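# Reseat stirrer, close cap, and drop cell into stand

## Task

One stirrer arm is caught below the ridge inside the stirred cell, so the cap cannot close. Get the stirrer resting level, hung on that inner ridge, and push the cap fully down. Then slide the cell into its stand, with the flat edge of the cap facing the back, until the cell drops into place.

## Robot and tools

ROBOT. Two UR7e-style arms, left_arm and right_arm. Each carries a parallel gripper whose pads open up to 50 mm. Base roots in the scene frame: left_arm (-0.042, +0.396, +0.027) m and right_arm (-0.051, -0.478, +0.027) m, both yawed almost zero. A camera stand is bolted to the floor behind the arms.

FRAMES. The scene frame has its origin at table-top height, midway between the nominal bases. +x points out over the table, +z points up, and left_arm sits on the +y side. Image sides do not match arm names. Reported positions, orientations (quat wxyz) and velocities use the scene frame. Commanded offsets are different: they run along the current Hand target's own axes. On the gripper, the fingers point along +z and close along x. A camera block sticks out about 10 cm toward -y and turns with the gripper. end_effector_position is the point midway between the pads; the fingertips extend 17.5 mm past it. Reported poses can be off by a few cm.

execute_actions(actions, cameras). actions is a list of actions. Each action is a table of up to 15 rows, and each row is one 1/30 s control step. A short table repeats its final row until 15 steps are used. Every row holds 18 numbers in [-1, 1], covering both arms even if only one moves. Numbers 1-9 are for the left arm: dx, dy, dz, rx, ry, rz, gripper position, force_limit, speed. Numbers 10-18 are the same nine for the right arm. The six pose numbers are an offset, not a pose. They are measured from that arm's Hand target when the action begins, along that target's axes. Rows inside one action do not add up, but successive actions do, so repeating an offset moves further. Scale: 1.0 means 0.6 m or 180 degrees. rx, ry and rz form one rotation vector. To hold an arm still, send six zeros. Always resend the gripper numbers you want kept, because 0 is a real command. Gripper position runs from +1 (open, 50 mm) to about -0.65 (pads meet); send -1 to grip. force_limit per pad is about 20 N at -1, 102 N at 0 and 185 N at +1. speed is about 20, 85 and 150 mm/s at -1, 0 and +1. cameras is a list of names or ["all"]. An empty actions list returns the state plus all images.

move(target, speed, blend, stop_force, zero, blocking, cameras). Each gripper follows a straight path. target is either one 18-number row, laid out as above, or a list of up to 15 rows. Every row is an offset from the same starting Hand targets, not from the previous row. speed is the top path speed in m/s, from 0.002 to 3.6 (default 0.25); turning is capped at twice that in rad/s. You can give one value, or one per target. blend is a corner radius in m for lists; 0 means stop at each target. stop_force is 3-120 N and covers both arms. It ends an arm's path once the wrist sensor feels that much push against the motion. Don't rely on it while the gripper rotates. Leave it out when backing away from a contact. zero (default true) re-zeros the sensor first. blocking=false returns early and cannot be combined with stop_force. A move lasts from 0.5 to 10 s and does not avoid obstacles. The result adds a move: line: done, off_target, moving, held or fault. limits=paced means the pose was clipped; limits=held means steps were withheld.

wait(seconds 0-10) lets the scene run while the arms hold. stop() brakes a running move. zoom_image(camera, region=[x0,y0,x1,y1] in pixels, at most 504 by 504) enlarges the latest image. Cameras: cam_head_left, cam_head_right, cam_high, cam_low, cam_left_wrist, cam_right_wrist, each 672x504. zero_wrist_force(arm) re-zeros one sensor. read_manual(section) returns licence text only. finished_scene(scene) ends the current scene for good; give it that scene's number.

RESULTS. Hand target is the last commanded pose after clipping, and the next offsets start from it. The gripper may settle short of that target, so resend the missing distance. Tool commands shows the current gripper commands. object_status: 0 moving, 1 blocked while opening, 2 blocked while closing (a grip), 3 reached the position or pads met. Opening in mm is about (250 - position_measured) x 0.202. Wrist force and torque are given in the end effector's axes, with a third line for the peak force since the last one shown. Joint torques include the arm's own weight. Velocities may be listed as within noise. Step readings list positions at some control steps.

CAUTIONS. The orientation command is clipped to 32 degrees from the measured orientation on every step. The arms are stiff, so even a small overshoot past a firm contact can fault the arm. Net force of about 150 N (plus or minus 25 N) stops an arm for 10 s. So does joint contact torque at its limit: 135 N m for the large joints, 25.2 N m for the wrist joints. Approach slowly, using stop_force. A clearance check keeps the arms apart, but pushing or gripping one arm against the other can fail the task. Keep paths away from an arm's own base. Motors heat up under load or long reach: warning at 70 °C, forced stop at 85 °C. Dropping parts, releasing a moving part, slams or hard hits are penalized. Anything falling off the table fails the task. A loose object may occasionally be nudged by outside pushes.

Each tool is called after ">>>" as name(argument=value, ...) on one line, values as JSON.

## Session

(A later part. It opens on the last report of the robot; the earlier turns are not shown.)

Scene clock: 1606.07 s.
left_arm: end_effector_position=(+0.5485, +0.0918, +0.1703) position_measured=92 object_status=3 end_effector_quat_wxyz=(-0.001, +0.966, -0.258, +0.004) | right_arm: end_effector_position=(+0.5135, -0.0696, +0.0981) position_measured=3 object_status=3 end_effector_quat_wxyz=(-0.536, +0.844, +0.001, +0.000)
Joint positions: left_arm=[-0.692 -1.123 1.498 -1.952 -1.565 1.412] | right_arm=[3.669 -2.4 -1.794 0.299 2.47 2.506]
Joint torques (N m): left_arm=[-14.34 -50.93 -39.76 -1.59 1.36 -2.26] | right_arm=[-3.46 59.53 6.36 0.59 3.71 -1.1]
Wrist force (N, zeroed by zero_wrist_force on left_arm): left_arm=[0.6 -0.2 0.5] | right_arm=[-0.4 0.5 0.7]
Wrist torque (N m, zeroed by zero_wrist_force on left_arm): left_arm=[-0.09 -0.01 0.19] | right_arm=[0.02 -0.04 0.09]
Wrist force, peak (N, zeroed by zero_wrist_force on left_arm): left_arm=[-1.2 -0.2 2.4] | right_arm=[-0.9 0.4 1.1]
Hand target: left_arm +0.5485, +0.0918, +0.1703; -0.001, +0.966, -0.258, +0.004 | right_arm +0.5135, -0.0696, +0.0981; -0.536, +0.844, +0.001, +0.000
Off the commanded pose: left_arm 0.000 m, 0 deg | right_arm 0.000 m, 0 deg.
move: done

>>> move(target=[[-0.0051,0.1206,0,0,0,0,0.4,-0.6,-1,0,0,0,0,0,0,1,-1,-1],[-0.0051,0.1206,0.0972,0,0,0,0.4,-0.6,-1,0,0,0,0,0,0,1,-1,-1]], speed=0.12, blend=0.01)

>>> move(target=[0,0,0.02,0,0,0,0.4,-0.6,-1,0,0,0,0,0,0,1,-1,-1], speed=0.01, stop_force=3)

>>> move(target=[[0,0,-0.001,0,0,0,0.4,-0.6,-1,0,0,0,0,0,0,1,-1,-1],[0,0,-0.001,0,0,0,-1,-0.6,-1,0,0,0,0,0,0,1,-1,-1],[0,0,-0.001,0,0,-0.089,-1,-0.6,-1,0,0,0,0,0,0,1,-1,-1]], speed=0.06, cameras=["cam_right_wrist","cam_low"])

Scene clock: 1621.10 s.
left_arm: end_effector_position=(+0.5103, +0.0306, +0.1117) position_measured=92 object_status=3 end_effector_quat_wxyz=(-0.001, +0.966, -0.258, +0.004) | right_arm: end_effector_position=(+0.5135, -0.0696, +0.0981) position_measured=3 object_status=3 end_effector_quat_wxyz=(-0.536, +0.844, +0.001, +0.000)
Joint positions: left_arm=[-0.801 -1.068 1.578 -2.086 -1.565 1.303] | right_arm=[3.669 -2.4 -1.794 0.299 2.47 2.506]
Joint torques (N m): left_arm=[-14.4 -33.41 -10.43 -4.43 1.39 -2.21] | right_arm=[-4.01 59.03 6.35 0.65 4.05 -0.84]
Wrist force (N, zeroed by zero_wrist_force on left_arm): left_arm=[1.0 -0.2 0.4] | right_arm=[-0.5 0.0 0.8]
Wrist torque (N m, zeroed by zero_wrist_force on left_arm): left_arm=[-0.11 -0.04 0.12] | right_arm=[-0.05 -0.02 0.09]
Wrist force, peak (N, zeroed by zero_wrist_force on left_arm): left_arm=[1.4 -0.4 1.4] | right_arm=[-0.5 0.7 1.2]
Hand target: left_arm +0.5103, +0.0306, +0.1116; -0.001, +0.966, -0.258, +0.004 | right_arm +0.5135, -0.0696, +0.0981; -0.536, +0.844, +0.001, +0.000
Off the commanded pose: left_arm 0.000 m, 0 deg | right_arm 0.000 m, 0 deg.
move: done

Scene clock: 1622.97 s.
left_arm: end_effector_position=(+0.5103, +0.0306, +0.1064) position_measured=92 object_status=3 end_effector_quat_wxyz=(-0.001, +0.966, -0.258, +0.004) | right_arm: end_effector_position=(+0.5135, -0.0696, +0.0981) position_measured=3 object_status=3 end_effector_quat_wxyz=(-0.536, +0.844, +0.001, +0.000)
Joint positions: left_arm=[-0.801 -1.062 1.584 -2.098 -1.565 1.303] | right_arm=[3.669 -2.4 -1.794 0.299 2.47 2.506]
Joint torques (N m): left_arm=[-6.77 -50.98 -37.49 -2.29 -1.14 0.02] | right_arm=[-5.3 58.77 7.81 0.68 4.08 -0.92]
Wrist force (N, zeroed by zero_wrist_force on left_arm): left_arm=[0.7 0.3 -1.2] | right_arm=[-0.3 0.2 1.0]
Wrist torque (N m, zeroed by zero_wrist_force on left_arm): left_arm=[-0.12 -0.03 0.11] | right_arm=[-0.02 -0.06 0.09]
Wrist force, peak (N, zeroed by zero_wrist_force on left_arm): left_arm=[0.5 -1.3 -11.3] | right_arm=[-0.5 0.7 1.2]
Hand target: left_arm +0.5103, +0.0306, +0.1064; -0.001, +0.966, -0.258, +0.004 (not the last commanded pose) | right_arm +0.5135, -0.0696, +0.0981; -0.536, +0.844, +0.001, +0.000
Off the commanded pose: left_arm 0.007 m, 0 deg | right_arm 0.000 m, 0 deg.
move: contact (left_arm)

Scene clock: 1627.37 s.
left_arm: end_effector_position=(+0.5103, +0.0306, +0.1070) position_measured=159 object_status=2 end_effector_quat_wxyz=(-0.001, +0.993, -0.121, +0.004) | right_arm: end_effector_position=(+0.5135, -0.0696, +0.0981) position_measured=3 object_status=3 end_effector_quat_wxyz=(-0.536, +0.844, +0.001, +0.000)
Joint positions: left_arm=[-0.801 -1.062 1.583 -2.097 -1.565 1.023] | right_arm=[3.669 -2.4 -1.794 0.299 2.47 2.506]
Joint torques (N m): left_arm=[11.88 -38.66 -37.06 -4.1 0.69 -2.02] | right_arm=[-4.55 58.85 8.59 0.54 3.91 -1.16]
Wrist force (N, zeroed by zero_wrist_force on left_arm): left_arm=[0.9 -0.3 2.1] | right_arm=[-0.1 0.4 0.8]
Wrist torque (N m, zeroed by zero_wrist_force on left_arm): left_arm=[-0.14 -0.01 0.17] | right_arm=[0.01 -0.09 0.10]
Wrist force, peak (N, zeroed by zero_wrist_force on left_arm): left_arm=[1.2 -0.3 2.4] | right_arm=[-0.5 0.8 1.2]
Hand target: left_arm +0.5103, +0.0306, +0.1070; -0.001, +0.993, -0.121, +0.004 | right_arm +0.5135, -0.0696, +0.0981; -0.536, +0.844, +0.001, +0.000
Off the commanded pose: left_arm 0.000 m, 0 deg | right_arm 0.000 m, 0 deg.
move: done
Images, in order (width x height): cam_low 672x504, cam_right_wrist 672x504.

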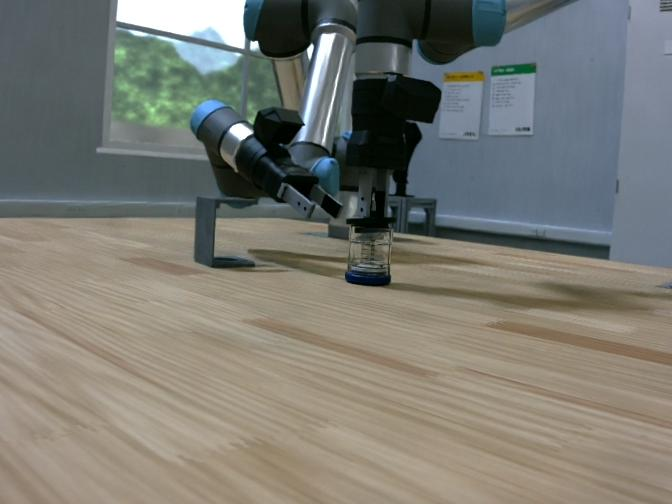

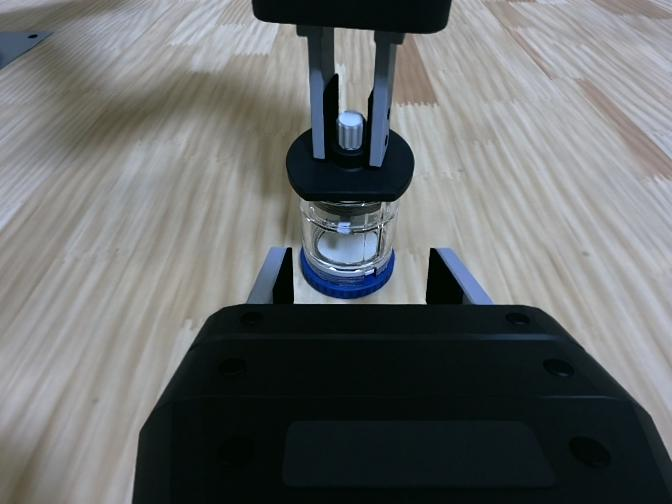

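>>> move(target=[[0,0,0,0,0,0,0.4,-0.6,-1,0,0,0,0,0,0,1,-1,-1],[0,0,-0.09,0,0,0,0.4,-0.6,-1,0,0,0,0,0,0,1,-1,-1]], speed=0.1, cameras=["cam_left_wrist"])

>>> zoom_image(camera="cam_left_wrist", region=[250, 120, 450, 310])

Scene clock: 1649.27 s.
left_arm: end_effector_position=(+0.5099, +0.0305, +0.1608) position_measured=92 object_status=3 end_effector_quat_wxyz=(-0.001, +0.993, -0.121, +0.004) | right_arm: end_effector_position=(+0.5135, -0.0696, +0.0981) position_measured=3 object_status=3 end_effector_quat_wxyz=(-0.536, +0.844, +0.001, +0.000)
Joint positions: left_arm=[-0.802 -1.119 1.519 -1.975 -1.565 1.022] | right_arm=[3.669 -2.4 -1.794 0.299 2.47 2.506]
Joint torques (N m): left_arm=[-15.06 -51.11 -39.98 -1.77 0.23 -2.32] | right_arm=[-3.85 59.29 7.74 0.77 3.73 -0.82]
Wrist force (N, zeroed by zero_wrist_force on left_arm): left_arm=[1.1 -0.2 -0.2] | right_arm=[-0.1 0.6 0.9]
Wrist torque (N m, zeroed by zero_wrist_force on left_arm): left_arm=[-0.13 -0.05 0.18] | right_arm=[0.04 -0.09 0.09]
Wrist force, peak (N, zeroed by zero_wrist_force on left_arm): left_arm=[1.4 -0.4 2.4] | right_arm=[-0.4 0.5 1.3]
Hand target: left_arm +0.5099, +0.0305, +0.1610; -0.001, +0.993, -0.121, +0.004 | right_arm +0.5135, -0.0696, +0.0981; -0.536, +0.844, +0.001, +0.000
Off the commanded pose: left_arm 0.000 m, 0 deg | right_arm 0.000 m, 0 deg.
move: done
Images, in order (width x height): cam_left_wrist 672x504.

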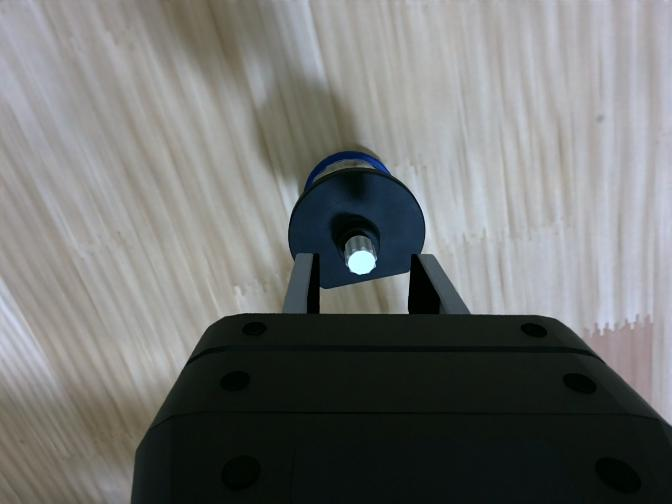

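Scaled by 2.520 from the camera's 672x504 image, which has a finer 960x720 frame.

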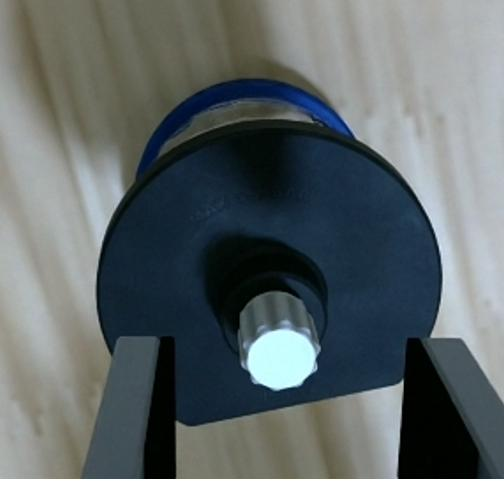

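>>> move(target=[[0.0148,0.0607,0,0,0,-0.0667,-1,-0.6,1,0,0,0,0,0,0,1,-1,-1],[0.0148,0.0607,0.0917,0,0,-0.0667,-1,-0.6,1,0,0,0,0,0,0,1,-1,-1]], speed=[0.1,0.06])

>>> move(target=[0,0,0.02,0,0,0,-1,-0.6,1,0,0,0,0,0,0,1,-1,-1], speed=0.01, stop_force=4, cameras=["cam_right_wrist","cam_low"])

>>> zoom_image(camera="cam_right_wrist", region=[250, 80, 450, 310])

Scene clock: 1672.17 s.
left_arm: end_effector_position=(+0.5102, -0.0069, +0.1060) position_measured=251 object_status=3 end_effector_quat_wxyz=(+0.000, +1.000, -0.016, +0.004) | right_arm: end_effector_position=(+0.5135, -0.0696, +0.0981) position_measured=3 object_status=3 end_effector_quat_wxyz=(-0.536, +0.844, +0.001, +0.000)
Joint positions: left_arm=[-0.841 -1.017 1.511 -2.07 -1.564 0.774] | right_arm=[3.669 -2.4 -1.794 0.299 2.47 2.506]
Joint torques (N m): left_arm=[15.02 -36.52 -10.49 -4.65 1.26 1.73] | right_arm=[-3.81 58.59 9.62 0.68 3.7 -0.61]
Wrist force (N, zeroed by zero_wrist_force on left_arm): left_arm=[1.1 -0.7 0.4] | right_arm=[-0.5 0.4 1.3]
Wrist torque (N m, zeroed by zero_wrist_force on left_arm): left_arm=[-0.18 -0.10 0.12] | right_arm=[0.02 -0.04 0.09]
Wrist force, peak (N, zeroed by zero_wrist_force on left_arm): left_arm=[1.2 -0.8 0.9] | right_arm=[-0.5 0.5 1.4]
Hand target: left_arm +0.5102, -0.0069, +0.1059; +0.000, +1.000, -0.016, +0.004 | right_arm +0.5135, -0.0696, +0.0981; -0.536, +0.844, +0.001, +0.000
Off the commanded pose: left_arm 0.000 m, 0 deg | right_arm 0.000 m, 0 deg.
move: done

Scene clock: 1674.23 s.
left_arm: end_effector_position=(+0.5103, -0.0069, +0.0940) position_measured=251 object_status=3 end_effector_quat_wxyz=(+0.000, +1.000, -0.016, +0.004) | right_arm: end_effector_position=(+0.5135, -0.0696, +0.0981) position_measured=3 object_status=3 end_effector_quat_wxyz=(-0.536, +0.844, +0.001, +0.000)
Joint positions: left_arm=[-0.841 -1.003 1.523 -2.096 -1.564 0.774] | right_arm=[3.669 -2.4 -1.794 0.299 2.47 2.506]
Joint torques (N m): left_arm=[15.06 -34.04 -9.62 -3.6 1.24 1.76] | right_arm=[-4.07 59.28 11.14 0.88 3.76 -0.71]
Wrist force (N, zeroed by zero_wrist_force on left_arm): left_arm=[0.1 0.4 -4.0] | right_arm=[-0.6 0.2 1.0]
Wrist torque (N m, zeroed by zero_wrist_force on left_arm): left_arm=[-0.09 -0.04 0.12] | right_arm=[-0.02 0.00 0.09]
Wrist force, peak (N, zeroed by zero_wrist_force on left_arm): left_arm=[0.1 0.2 -4.3] | right_arm=[-0.4 0.7 1.3]
Hand target: left_arm +0.5103, -0.0069, +0.0940; +0.000, +1.000, -0.016, +0.004 | right_arm +0.5135, -0.0696, +0.0981; -0.536, +0.844, +0.001, +0.000
Off the commanded pose: left_arm 0.000 m, 0 deg | right_arm 0.000 m, 0 deg.
move: contact (left_arm)
Images, in order (width x height): cam_low 672x504, cam_right_wrist 672x504.

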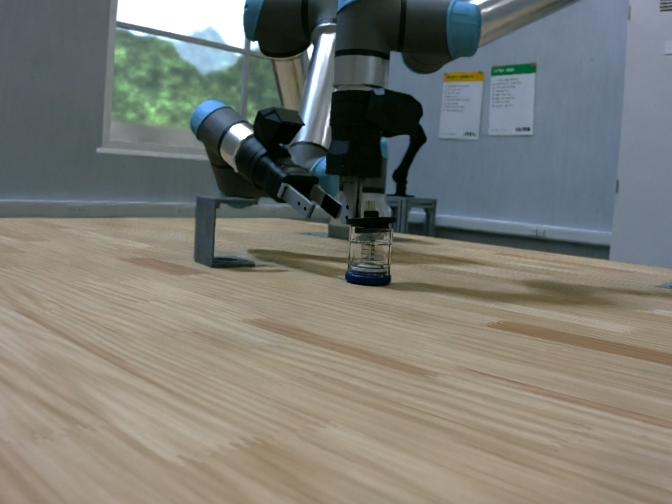

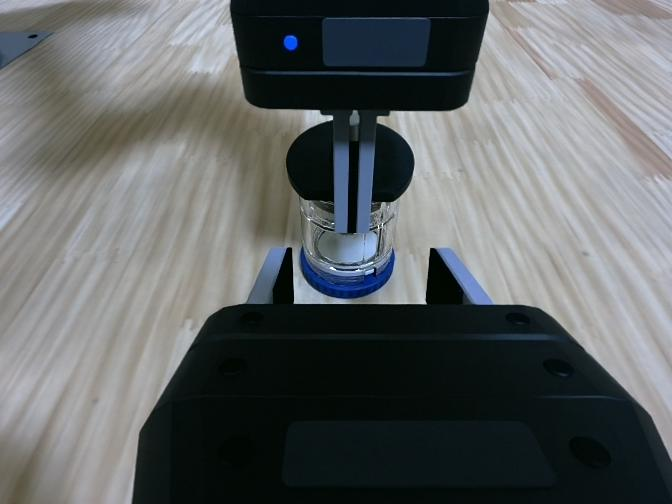

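Scaled by 2.191 from the camera's 672x504 image, which has a finer 960x720 frame.

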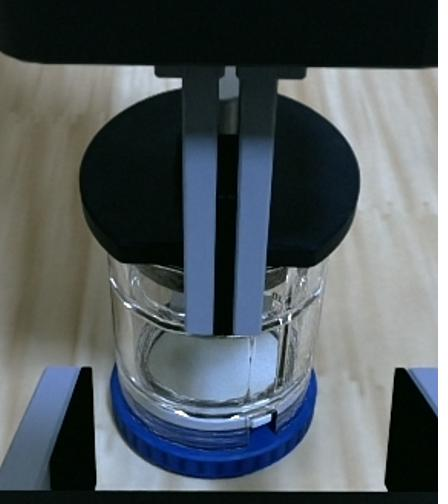

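>>> move(target=[0,0,0,0,0,0,-1,-0.6,1,-0.0038,0.0093,0.1059,0,0,0,1,-1,-1], speed=0.05)

>>> move(target=[0,0,0,0,0,0,-1,-0.6,1,0,-0.0106,0.0226,0,0,0,1,-1,-1], speed=0.01, stop_force=3, cameras=["cam_right_wrist","cam_low"])

>>> zoom_image(camera="cam_right_wrist", region=[230, 80, 490, 310])

>>> zoom_image(camera="cam_low", region=[300, 170, 420, 295])

Scene clock: 1692.80 s.
left_arm: end_effector_position=(+0.5103, -0.0069, +0.0940) position_measured=251 object_status=3 end_effector_quat_wxyz=(+0.000, +1.000, -0.016, +0.004) | right_arm: end_effector_position=(+0.5112, -0.0147, +0.0661) position_measured=3 object_status=3 end_effector_quat_wxyz=(-0.536, +0.844, +0.001, +0.000)
Joint positions: left_arm=[-0.841 -1.003 1.523 -2.096 -1.564 0.774] | right_arm=[3.751 -2.501 -1.71 0.379 2.409 2.59]
Joint torques (N m): left_arm=[14.74 -49.06 -28.05 -1.86 1.28 1.48] | right_arm=[7.48 42.75 21.9 5.93 -1.37 1.38]
Wrist force (N, zeroed by zero_wrist_force on left_arm): left_arm=[0.1 0.2 -3.9] | right_arm=[-0.4 0.3 0.8]
Wrist torque (N m, zeroed by zero_wrist_force on left_arm): left_arm=[-0.12 -0.04 0.12] | right_arm=[0.00 -0.03 -0.03]
Wrist force, peak (N, zeroed by zero_wrist_force on left_arm): left_arm=[0.1 0.3 -4.3] | right_arm=[-0.3 0.2 1.5]
Hand target: left_arm +0.5103, -0.0069, +0.0940; +0.000, +1.000, -0.016, +0.004 | right_arm +0.5112, -0.0145, +0.0660; -0.536, +0.844, +0.001, +0.000
Off the commanded pose: left_arm 0.000 m, 0 deg | right_arm 0.000 m, 0 deg.
move: done

Scene clock: 1695.20 s.
left_arm: end_effector_position=(+0.5103, -0.0069, +0.0940) position_measured=251 object_status=3 end_effector_quat_wxyz=(+0.000, +1.000, -0.016, +0.004) | right_arm: end_effector_position=(+0.5112, +0.0005, +0.0660) position_measured=3 object_status=3 end_effector_quat_wxyz=(-0.536, +0.844, +0.001, +0.000)
Joint positions: left_arm=[-0.841 -1.003 1.523 -2.096 -1.564 0.774] | right_arm=[3.771 -2.511 -1.686 0.38 2.393 2.609]
Joint torques (N m): left_arm=[10.79 -49.16 -36.71 -1.75 -0.51 1.45] | right_arm=[6.81 42.55 22.92 5.83 -1.33 1.51]
Wrist force (N, zeroed by zero_wrist_force on left_arm): left_arm=[0.7 -0.3 0.3] | right_arm=[-0.4 0.8 0.2]
Wrist torque (N m, zeroed by zero_wrist_force on left_arm): left_arm=[-0.15 -0.01 0.12] | right_arm=[0.06 -0.05 -0.03]
Wrist force, peak (N, zeroed by zero_wrist_force on left_arm): left_arm=[0.3 0.3 -4.3] | right_arm=[-0.2 1.9 -1.3]
Hand target: left_arm +0.5103, -0.0069, +0.0940; +0.000, +1.000, -0.016, +0.004 | right_arm +0.5112, +0.0005, +0.0660; -0.536, +0.844, +0.001, +0.000
Off the commanded pose: left_arm 0.000 m, 0 deg | right_arm 0.000 m, 0 deg.
move: done
Images, in order (width x height): cam_low 672x504, cam_right_wrist 672x504.

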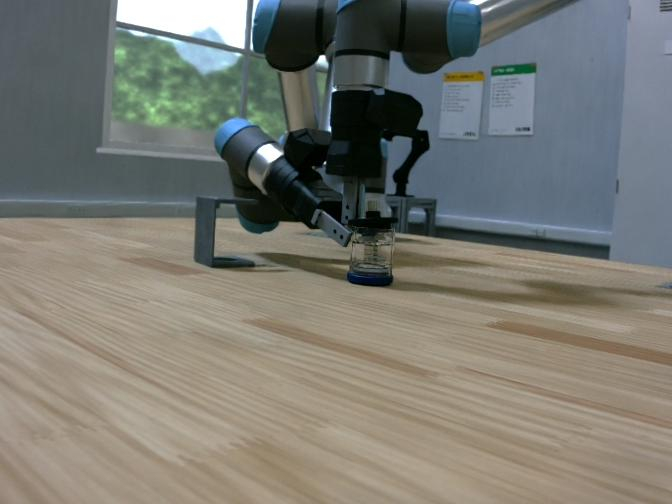

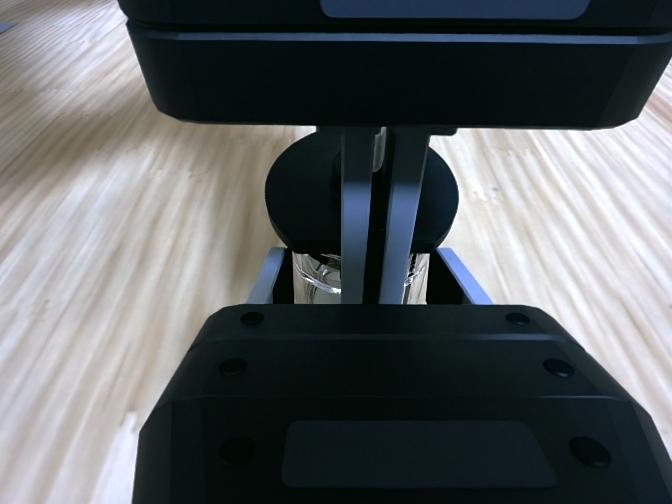

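Scaled by 1.938 from the camera's 672x504 image, which has a finer 960x720 frame.

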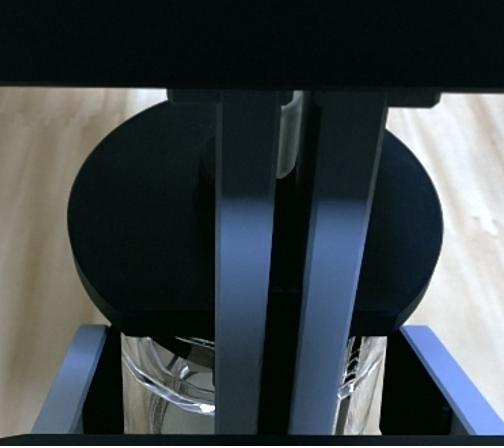

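Scaled by 4.032 from the camera's 672x504 image, which has a finer 960x720 frame.

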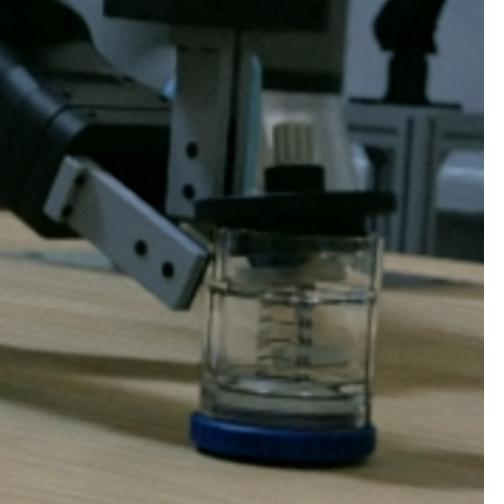

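>>> move(target=[[0,0,-0.015,0,0,0,-1,-0.6,1,0,0.0006,-0.0012,0,0,0,1,-1,-1],[0,-0.0083,-0.015,0,0,0,-1,-0.6,1,0,0.0006,-0.0012,0,0,0,1,-1,-1]], speed=0.03)

>>> move(target=[0,0,0.025,0,0,0,-1,-0.6,1,0,0,0,0,0,0,1,-1,-1], speed=0.01, stop_force=6, cameras=["cam_right_wrist","cam_low"])

>>> zoom_image(camera="cam_low", region=[300, 170, 420, 295])

Scene clock: 1707.57 s.
left_arm: end_effector_position=(+0.5104, -0.0021, +0.1030) position_measured=251 object_status=3 end_effector_quat_wxyz=(+0.000, +1.000, -0.016, +0.004) | right_arm: end_effector_position=(+0.5112, -0.0004, +0.0660) position_measured=3 object_status=3 end_effector_quat_wxyz=(-0.536, +0.844, +0.001, +0.000)
Joint positions: left_arm=[-0.836 -1.019 1.524 -2.081 -1.564 0.779] | right_arm=[3.77 -2.511 -1.688 0.38 2.394 2.608]
Joint torques (N m): left_arm=[13.92 -53.01 -10.73 -4.6 -1.17 1.92] | right_arm=[-5.27 62.84 4.8 5.6 3.69 -1.26]
Wrist force (N, zeroed by zero_wrist_force on left_arm): left_arm=[1.0 -0.7 0.4] | right_arm=[-0.1 0.5 0.8]
Wrist torque (N m, zeroed by zero_wrist_force on left_arm): left_arm=[-0.19 -0.07 -0.03] | right_arm=[0.02 -0.09 0.03]
Wrist force, peak (N, zeroed by zero_wrist_force on left_arm): left_arm=[1.1 -0.7 0.5] | right_arm=[-0.6 0.5 1.0]
Hand target: left_arm +0.5104, -0.0019, +0.1030; +0.000, +1.000, -0.016, +0.004 | right_arm +0.5112, -0.0004, +0.0660; -0.536, +0.844, +0.001, +0.000
Off the commanded pose: left_arm 0.000 m, 0 deg | right_arm 0.000 m, 0 deg.
move: done

Scene clock: 1709.13 s.
left_arm: end_effector_position=(+0.5105, -0.0020, +0.1012) position_measured=251 object_status=3 end_effector_quat_wxyz=(+0.000, +1.000, -0.016, +0.004) | right_arm: end_effector_position=(+0.5112, -0.0004, +0.0660) position_measured=3 object_status=3 end_effector_quat_wxyz=(-0.536, +0.844, +0.001, +0.000)
Joint positions: left_arm=[-0.836 -1.017 1.526 -2.085 -1.564 0.779] | right_arm=[3.77 -2.511 -1.688 0.38 2.394 2.608]
Joint torques (N m): left_arm=[14.39 -50.03 -36.04 -1.77 1.56 1.44] | right_arm=[-5.39 62.43 4.14 5.63 3.8 -1.3]
Wrist force (N, zeroed by zero_wrist_force on left_arm): left_arm=[0.4 -0.1 -5.3] | right_arm=[-0.4 0.6 0.8]
Wrist torque (N m, zeroed by zero_wrist_force on left_arm): left_arm=[-0.13 -0.12 -0.03] | right_arm=[0.04 -0.04 0.03]
Wrist force, peak (N, zeroed by zero_wrist_force on left_arm): left_arm=[-0.7 1.4 -14.8] | right_arm=[-0.5 0.8 1.0]
Hand target: left_arm +0.5105, -0.0020, +0.1012; +0.000, +1.000, -0.016, +0.004 (not the last commanded pose) | right_arm +0.5112, -0.0004, +0.0660; -0.536, +0.844, +0.001, +0.000
Off the commanded pose: left_arm 0.013 m, 0 deg | right_arm 0.000 m, 0 deg.
move: contact (left_arm)
Images, in order (width x height): cam_low 672x504, cam_right_wrist 672x504.

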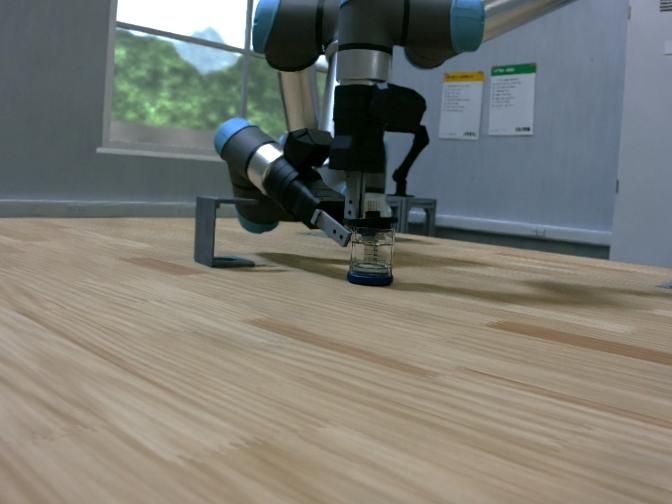

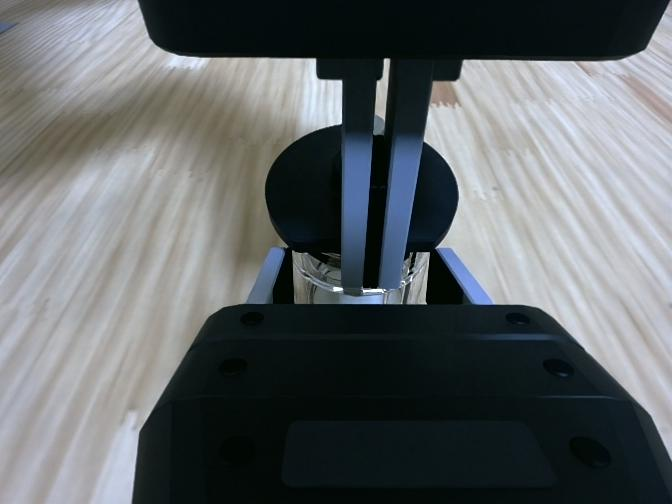

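Scaled by 4.032 from the camera's 672x504 image, which has a finer 960x720 frame.

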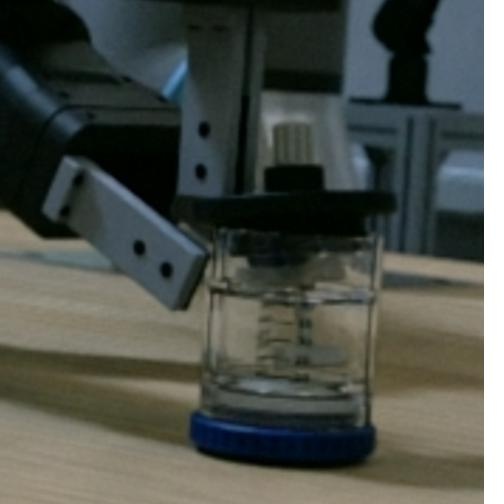

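>>> move(target=[[0,0,-0.002,0,0,0,-1,-0.6,1,0,0,0,0,0,0,1,-1,-1],[0,0.002,-0.002,0,0,0,-1,-0.6,1,0,0,0,0,0,0,1,-1,-1]], speed=0.03)

>>> move(target=[0,0,0.025,0,0,0,-1,-0.6,1,0,0,0,0,0,0,1,-1,-1], speed=0.01, stop_force=4)

Scene clock: 1717.00 s.
left_arm: end_effector_position=(+0.5105, -0.0029, +0.1024) position_measured=251 object_status=3 end_effector_quat_wxyz=(+0.000, +1.000, -0.016, +0.004) | right_arm: end_effector_position=(+0.5112, -0.0004, +0.0660) position_measured=3 object_status=3 end_effector_quat_wxyz=(-0.536, +0.844, +0.001, +0.000)
Joint positions: left_arm=[-0.836 -1.017 1.523 -2.081 -1.564 0.778] | right_arm=[3.77 -2.511 -1.688 0.38 2.394 2.608]
Joint torques (N m): left_arm=[-15.07 -33.7 -37.79 -1.55 0.93 -2.17] | right_arm=[-4.2 61.54 4.06 5.38 3.66 -1.48]
Wrist force (N, zeroed by zero_wrist_force on left_arm): left_arm=[1.0 -0.3 0.4] | right_arm=[-0.3 0.3 0.7]
Wrist torque (N m, zeroed by zero_wrist_force on left_arm): left_arm=[-0.12 -0.07 0.08] | right_arm=[0.00 -0.06 0.03]
Wrist force, peak (N, zeroed by zero_wrist_force on left_arm): left_arm=[0.3 0.2 -5.4] | right_arm=[-0.6 0.8 0.9]
Hand target: left_arm +0.5104, -0.0032, +0.1024; +0.000, +1.000, -0.016, +0.004 | right_arm +0.5112, -0.0004, +0.0660; -0.536, +0.844, +0.001, +0.000
Off the commanded pose: left_arm 0.000 m, 0 deg | right_arm 0.000 m, 0 deg.
move: done

Scene clock: 1718.47 s.
left_arm: end_effector_position=(+0.5105, -0.0033, +0.1011) position_measured=251 object_status=3 end_effector_quat_wxyz=(+0.000, +1.000, -0.016, +0.004) | right_arm: end_effector_position=(+0.5112, -0.0004, +0.0660) position_measured=3 object_status=3 end_effector_quat_wxyz=(-0.536, +0.844, +0.001, +0.000)
Joint positions: left_arm=[-0.837 -1.015 1.523 -2.084 -1.564 0.778] | right_arm=[3.77 -2.511 -1.688 0.38 2.394 2.608]
Joint torques (N m): left_arm=[-2.03 -51.58 -36.39 -2.04 0.75 -2.27] | right_arm=[-4.64 62.43 3.88 5.35 3.56 -1.35]
Wrist force (N, zeroed by zero_wrist_force on left_arm): left_arm=[1.0 -0.5 -3.0] | right_arm=[-0.3 0.1 0.6]
Wrist torque (N m, zeroed by zero_wrist_force on left_arm): left_arm=[-0.14 -0.08 0.10] | right_arm=[-0.04 -0.05 0.03]
Wrist force, peak (N, zeroed by zero_wrist_force on left_arm): left_arm=[0.4 1.0 -12.4] | right_arm=[-0.7 0.5 1.1]
Hand target: left_arm +0.5105, -0.0032, +0.1011; +0.000, +1.000, -0.016, +0.004 (not the last commanded pose) | right_arm +0.5112, -0.0004, +0.0660; -0.536, +0.844, +0.001, +0.000
Off the commanded pose: left_arm 0.014 m, 0 deg | right_arm 0.000 m, 0 deg.
move: contact (left_arm)

>>> move(target=[[0,0,-0.002,0,0,0,-1,-0.6,1,0,0,0,0,0,0,1,-1,-1],[0,0.002,-0.002,0,0,0,-1,-0.6,1,0,0,0,0,0,0,1,-1,-1]], speed=0.03)

>>> move(target=[0,0,0.025,0,0,0,-1,-0.6,1,0,0,0,0,0,0,1,-1,-1], speed=0.01, stop_force=4, cameras=["cam_right_wrist"])

Scene clock: 1726.60 s.
left_arm: end_effector_position=(+0.5106, -0.0042, +0.1023) position_measured=251 object_status=3 end_effector_quat_wxyz=(+0.000, +1.000, -0.016, +0.004) | right_arm: end_effector_position=(+0.5112, -0.0004, +0.0660) position_measured=3 object_status=3 end_effector_quat_wxyz=(-0.536, +0.844, +0.001, +0.000)
Joint positions: left_arm=[-0.838 -1.015 1.52 -2.081 -1.564 0.777] | right_arm=[3.77 -2.511 -1.688 0.38 2.394 2.608]
Joint torques (N m): left_arm=[-14.37 -35.06 -36.81 -1.66 0.92 -2.22] | right_arm=[-3.75 62.21 4.79 5.23 3.87 -1.14]
Wrist force (N, zeroed by zero_wrist_force on left_arm): left_arm=[1.1 -0.5 0.5] | right_arm=[0.0 0.4 0.7]
Wrist torque (N m, zeroed by zero_wrist_force on left_arm): left_arm=[-0.16 -0.09 0.14] | right_arm=[0.01 -0.10 0.03]
Wrist force, peak (N, zeroed by zero_wrist_force on left_arm): left_arm=[0.8 -0.4 -3.3] | right_arm=[-0.5 0.7 1.1]
Hand target: left_arm +0.5105, -0.0044, +0.1023; +0.000, +1.000, -0.016, +0.004 | right_arm +0.5112, -0.0004, +0.0660; -0.536, +0.844, +0.001, +0.000
Off the commanded pose: left_arm 0.000 m, 0 deg | right_arm 0.000 m, 0 deg.
move: done

Scene clock: 1728.77 s.
left_arm: end_effector_position=(+0.5105, -0.0045, +0.0940) position_measured=251 object_status=3 end_effector_quat_wxyz=(+0.000, +1.000, -0.016, +0.004) | right_arm: end_effector_position=(+0.5112, -0.0004, +0.0660) position_measured=3 object_status=3 end_effector_quat_wxyz=(-0.536, +0.844, +0.001, +0.000)
Joint positions: left_arm=[-0.838 -1.006 1.528 -2.099 -1.564 0.777] | right_arm=[3.77 -2.511 -1.688 0.38 2.394 2.608]
Joint torques (N m): left_arm=[-9.2 -51.7 -37.01 -1.81 1.14 -0.14] | right_arm=[-3.62 63.02 4.61 5.03 3.47 -1.29]
Wrist force (N, zeroed by zero_wrist_force on left_arm): left_arm=[0.7 -0.2 -2.6] | right_arm=[-0.6 0.1 0.7]
Wrist torque (N m, zeroed by zero_wrist_force on left_arm): left_arm=[-0.11 -0.01 0.16] | right_arm=[-0.04 -0.02 0.03]
Wrist force, peak (N, zeroed by zero_wrist_force on left_arm): left_arm=[0.3 1.6 -11.8] | right_arm=[-0.5 0.2 1.1]
Hand target: left_arm +0.5105, -0.0045, +0.0940; +0.000, +1.000, -0.016, +0.004 (not the last commanded pose) | right_arm +0.5112, -0.0004, +0.0660; -0.536, +0.844, +0.001, +0.000
Off the commanded pose: left_arm 0.007 m, 0 deg | right_arm 0.000 m, 0 deg.
move: contact (left_arm)
Images, in order (width x height): cam_right_wrist 672x504.

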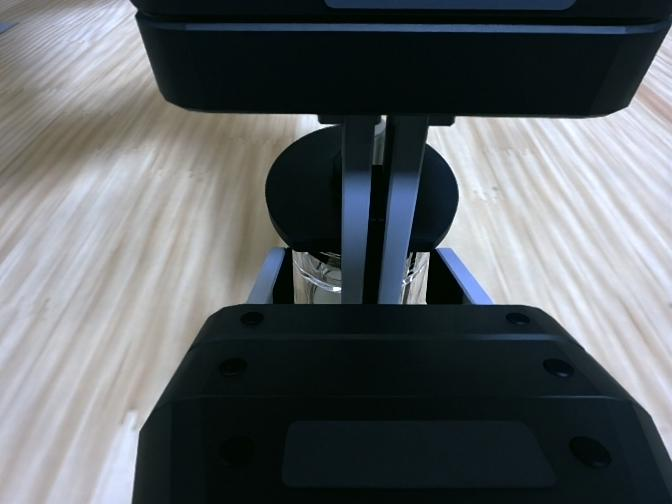

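>>> move(target=[0,0,0,0,0,0,-1,-0.6,1,0,-0.0151,-0.0071,0,0,0,1,-1,-1], speed=0.01, stop_force=5, cameras=["cam_right_wrist","cam_low"])

>>> zoom_image(camera="cam_low", region=[300, 170, 420, 295])

Scene clock: 1737.97 s.
left_arm: end_effector_position=(+0.5105, -0.0045, +0.0941) position_measured=251 object_status=3 end_effector_quat_wxyz=(+0.000, +1.000, -0.016, +0.004) | right_arm: end_effector_position=(+0.5112, -0.0004, +0.0731) position_measured=3 object_status=3 end_effector_quat_wxyz=(-0.536, +0.844, +0.001, +0.000)
Joint positions: left_arm=[-0.838 -1.006 1.528 -2.099 -1.564 0.777] | right_arm=[3.77 -2.496 -1.692 0.369 2.394 2.608]
Joint torques (N m): left_arm=[-9.04 -50.34 -36.27 -3.58 0.56 0] | right_arm=[-0.54 43.68 23.7 6.16 3.28 0.1]
Wrist force (N, zeroed by zero_wrist_force on left_arm): left_arm=[0.6 -0.9 -3.0] | right_arm=[-0.4 2.1 0.6]
Wrist torque (N m, zeroed by zero_wrist_force on left_arm): left_arm=[-0.14 -0.04 0.15] | right_arm=[0.03 -0.06 0.02]
Wrist force, peak (N, zeroed by zero_wrist_force on left_arm): left_arm=[0.8 -0.8 -3.2] | right_arm=[-0.4 5.1 2.2]
Hand target: left_arm +0.5105, -0.0045, +0.0940; +0.000, +1.000, -0.016, +0.004 | right_arm +0.5112, -0.0004, +0.0731; -0.536, +0.844, +0.001, +0.000 (not the last commanded pose)
Off the commanded pose: left_arm 0.000 m, 0 deg | right_arm 0.003 m, 0 deg.
move: contact (right_arm)
Images, in order (width x height): cam_low 672x504, cam_right_wrist 672x504.

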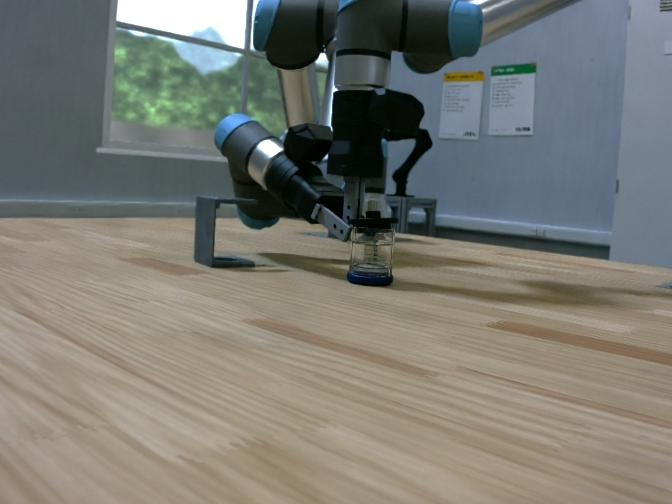

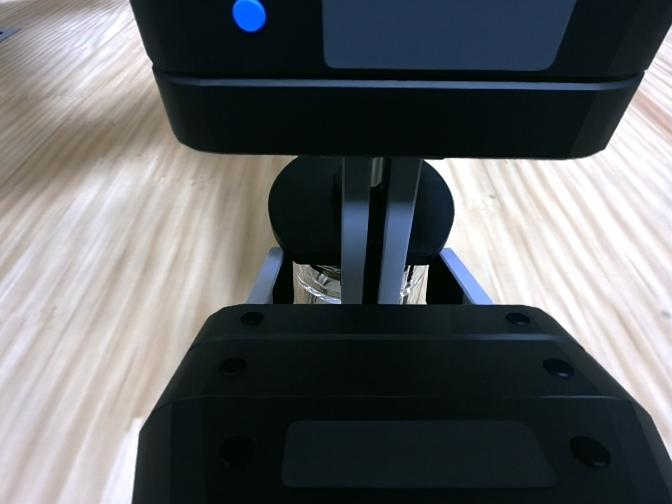

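Scaled by 4.032 from the camera's 672x504 image, which has a finer 960x720 frame.

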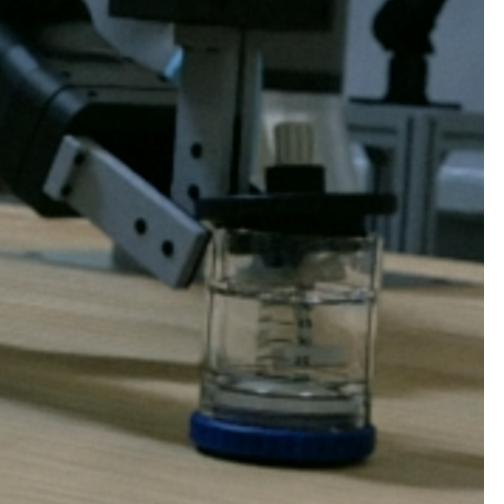

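>>> move(target=[0,0,0,0,0,0,-1,-0.6,1,0,-0.0075,-0.0035,0,0,0,1,-1,-1], speed=0.005, stop_force=30, cameras=["cam_right_wrist","cam_low"])

>>> zoom_image(camera="cam_low", region=[300, 170, 420, 295])

Scene clock: 1746.47 s.
left_arm: end_effector_position=(+0.5105, -0.0045, +0.0941) position_measured=251 object_status=3 end_effector_quat_wxyz=(+0.000, +1.000, -0.016, +0.004) | right_arm: end_effector_position=(+0.5111, -0.0003, +0.0781) position_measured=3 object_status=3 end_effector_quat_wxyz=(-0.536, +0.844, +0.001, +0.000)
Joint positions: left_arm=[-0.838 -1.006 1.528 -2.099 -1.564 0.777] | right_arm=[3.77 -2.486 -1.694 0.362 2.394 2.608]
Joint torques (N m): left_arm=[-8.75 -44.14 -33.36 -3.61 -0.04 0.02] | right_arm=[2.12 65.42 4.87 1.13 1.45 0.53]
Wrist force (N, zeroed by zero_wrist_force on left_arm): left_arm=[0.8 -0.1 -2.8] | right_arm=[-0.1 2.8 1.8]
Wrist torque (N m, zeroed by zero_wrist_force on left_arm): left_arm=[-0.12 -0.03 0.15] | right_arm=[0.07 -0.09 0.03]
Wrist force, peak (N, zeroed by zero_wrist_force on left_arm): left_arm=[0.9 -0.7 -3.2] | right_arm=[-0.1 5.8 3.0]
Hand target: left_arm +0.5105, -0.0045, +0.0940; +0.000, +1.000, -0.016, +0.004 | right_arm +0.5111, -0.0003, +0.0781; -0.536, +0.844, +0.001, +0.000
Off the commanded pose: left_arm 0.000 m, 0 deg | right_arm 0.000 m, 0 deg.
move: done
Images, in order (width x height): cam_low 672x504, cam_right_wrist 672x504.

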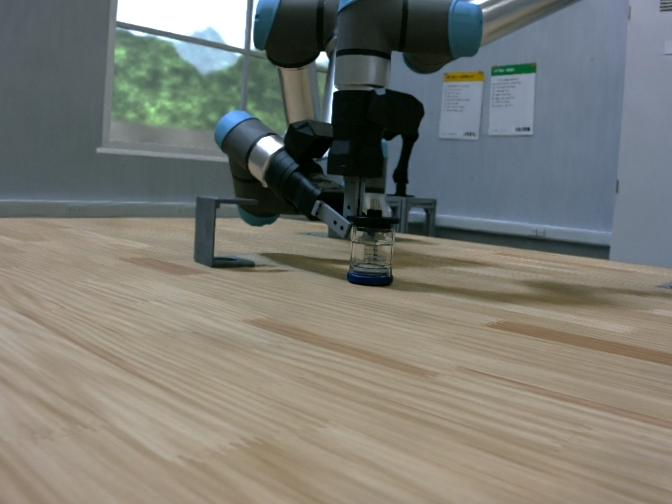

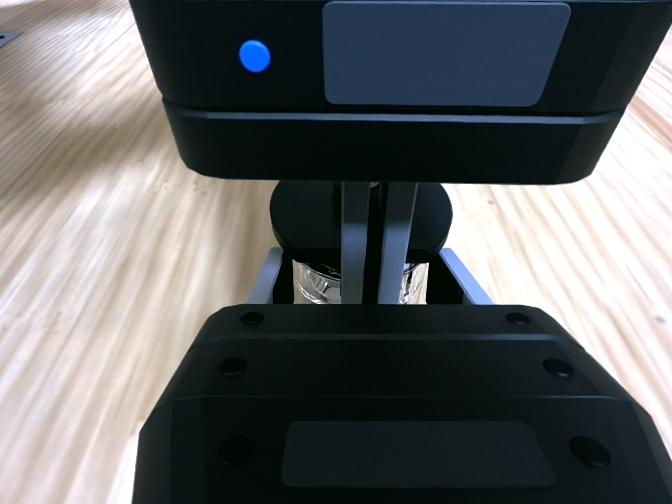

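Scaled by 4.032 from the camera's 672x504 image, which has a finer 960x720 frame.

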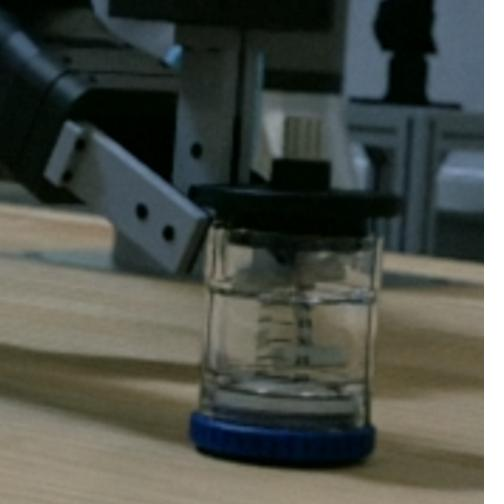

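>>> move(target=[0,0,0,0,0,0,-1,-0.6,1,0,-0.0106,-0.005,0,0,0,1,-1,-1], speed=0.008, stop_force=30, cameras=["cam_right_wrist","cam_low"])

>>> zoom_image(camera="cam_low", region=[300, 170, 420, 295])

Scene clock: 1754.90 s.
left_arm: end_effector_position=(+0.5105, -0.0045, +0.0941) position_measured=251 object_status=3 end_effector_quat_wxyz=(+0.000, +1.000, -0.016, +0.004) | right_arm: end_effector_position=(+0.5111, -0.0004, +0.0851) position_measured=3 object_status=3 end_effector_quat_wxyz=(-0.536, +0.844, +0.001, +0.000)
Joint positions: left_arm=[-0.838 -1.006 1.528 -2.099 -1.564 0.777] | right_arm=[3.77 -2.472 -1.697 0.351 2.394 2.608]
Joint torques (N m): left_arm=[-8.51 -38.13 -31.02 -3.58 -0.74 0.02] | right_arm=[2.55 62.66 5.33 0.65 0.4 -0.48]
Wrist force (N, zeroed by zero_wrist_force on left_arm): left_arm=[0.8 -0.2 -3.0] | right_arm=[0.1 0.8 0.6]
Wrist torque (N m, zeroed by zero_wrist_force on left_arm): left_arm=[-0.16 -0.02 0.15] | right_arm=[0.04 -0.13 0.03]
Wrist force, peak (N, zeroed by zero_wrist_force on left_arm): left_arm=[0.8 0.0 -3.1] | right_arm=[-0.1 2.8 2.3]
Hand target: left_arm +0.5105, -0.0045, +0.0940; +0.000, +1.000, -0.016, +0.004 | right_arm +0.5111, -0.0004, +0.0851; -0.536, +0.844, +0.001, +0.000
Off the commanded pose: left_arm 0.000 m, 0 deg | right_arm 0.000 m, 0 deg.
move: done
Images, in order (width x height): cam_low 672x504, cam_right_wrist 672x504.

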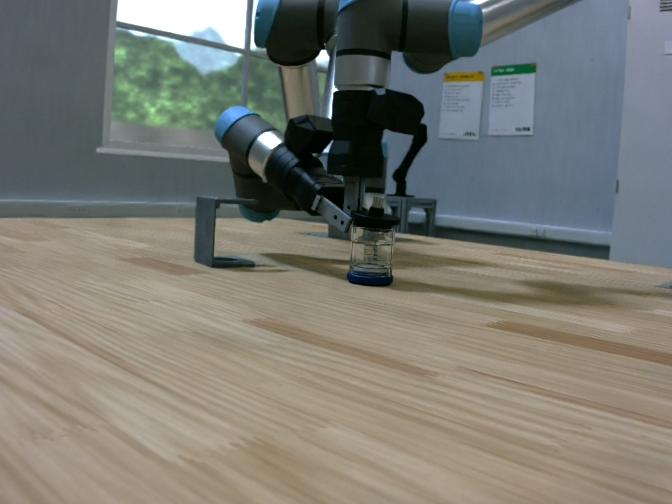

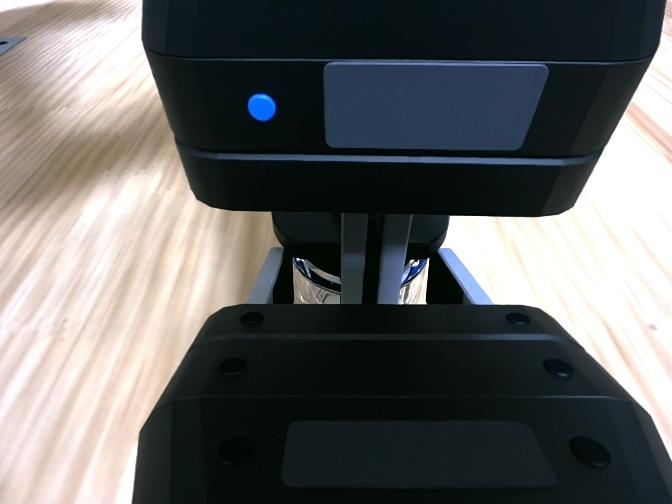

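Scaled by 4.032 from the camera's 672x504 image, which has a finer 960x720 frame.

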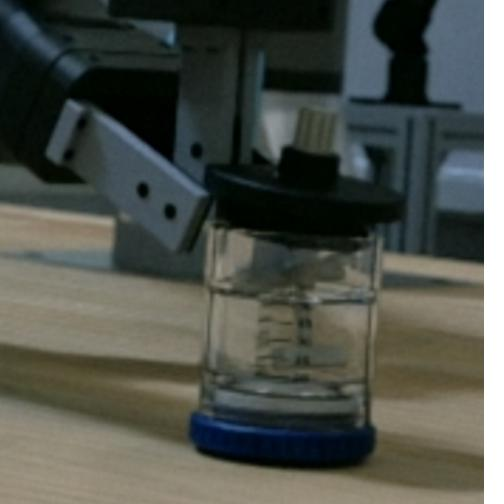

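>>> move(target=[[0,0,-0.1183,0,0,0,-1,-0.6,1,0,0,0,0,0,0,1,-1,-1],[-0.0028,-0.0888,-0.11,-0.0722,0,0,0.4,-0.6,1,0,0,0,0,0,0,1,-1,-1]], speed=0.12, cameras=["cam_left_wrist","cam_right_wrist","cam_low"])

>>> zoom_image(camera="cam_low", region=[300, 170, 420, 295])

Scene clock: 1771.90 s.
left_arm: end_effector_position=(+0.5100, +0.0488, +0.1601) position_measured=92 object_status=3 end_effector_quat_wxyz=(+0.113, +0.993, -0.017, +0.002) | right_arm: end_effector_position=(+0.5111, -0.0004, +0.0851) position_measured=3 object_status=3 end_effector_quat_wxyz=(-0.536, +0.844, +0.001, +0.000)
Joint positions: left_arm=[-0.71 -1.177 1.665 -2.207 -1.743 0.893] | right_arm=[3.77 -2.472 -1.697 0.351 2.394 2.608]
Joint torques (N m): left_arm=[15.02 -47.61 -10.74 -4.82 -1.83 1.73] | right_arm=[0.52 62.85 4.14 0.56 0.88 -0.95]
Wrist force (N, zeroed by zero_wrist_force on left_arm): left_arm=[0.5 -0.5 0.4] | right_arm=[0.0 0.7 0.8]
Wrist torque (N m, zeroed by zero_wrist_force on left_arm): left_arm=[-0.08 0.05 0.04] | right_arm=[0.01 -0.10 0.04]
Wrist force, peak (N, zeroed by zero_wrist_force on left_arm): left_arm=[1.1 0.1 -3.0] | right_arm=[0.3 0.9 1.3]
Hand target: left_arm +0.5100, +0.0488, +0.1601; +0.113, +0.993, -0.017, +0.002 | right_arm +0.5111, -0.0004, +0.0851; -0.536, +0.844, +0.001, +0.000
Off the commanded pose: left_arm 0.000 m, 0 deg | right_arm 0.000 m, 0 deg.
move: done
Images, in order (width x height): cam_low 672x504, cam_left_wrist 672x504, cam_right_wrist 672x504.

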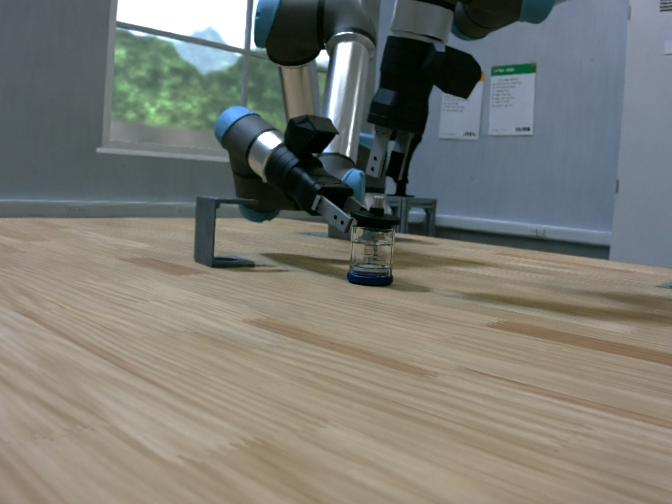

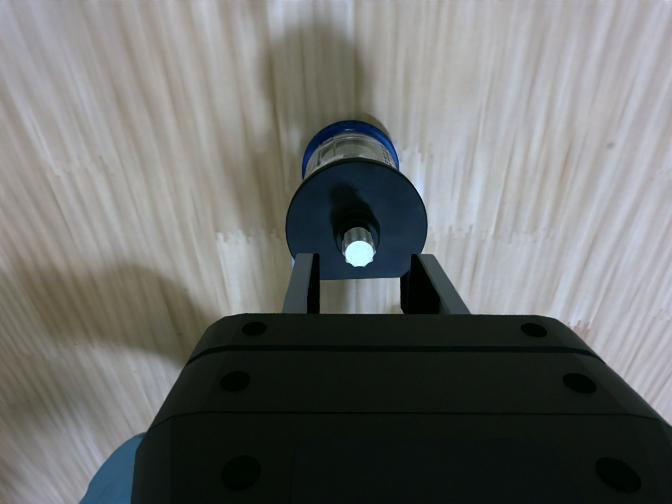

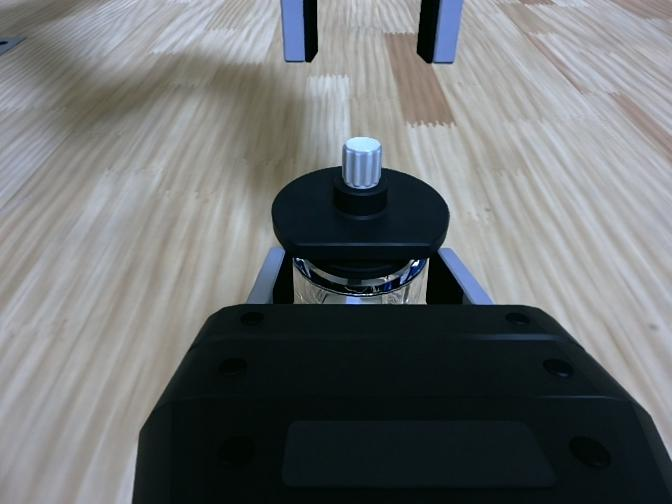

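Scaled by 4.032 from the camera's 672x504 image, which has a finer 960x720 frame.

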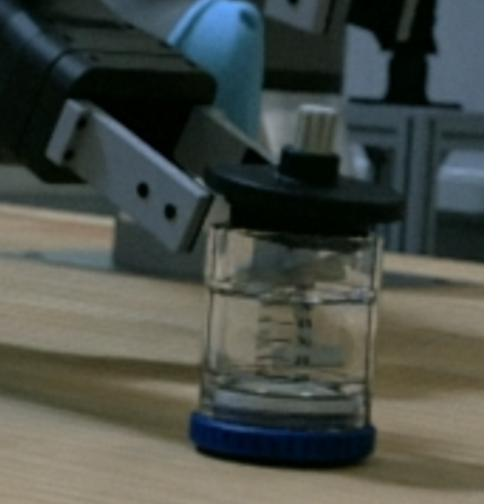

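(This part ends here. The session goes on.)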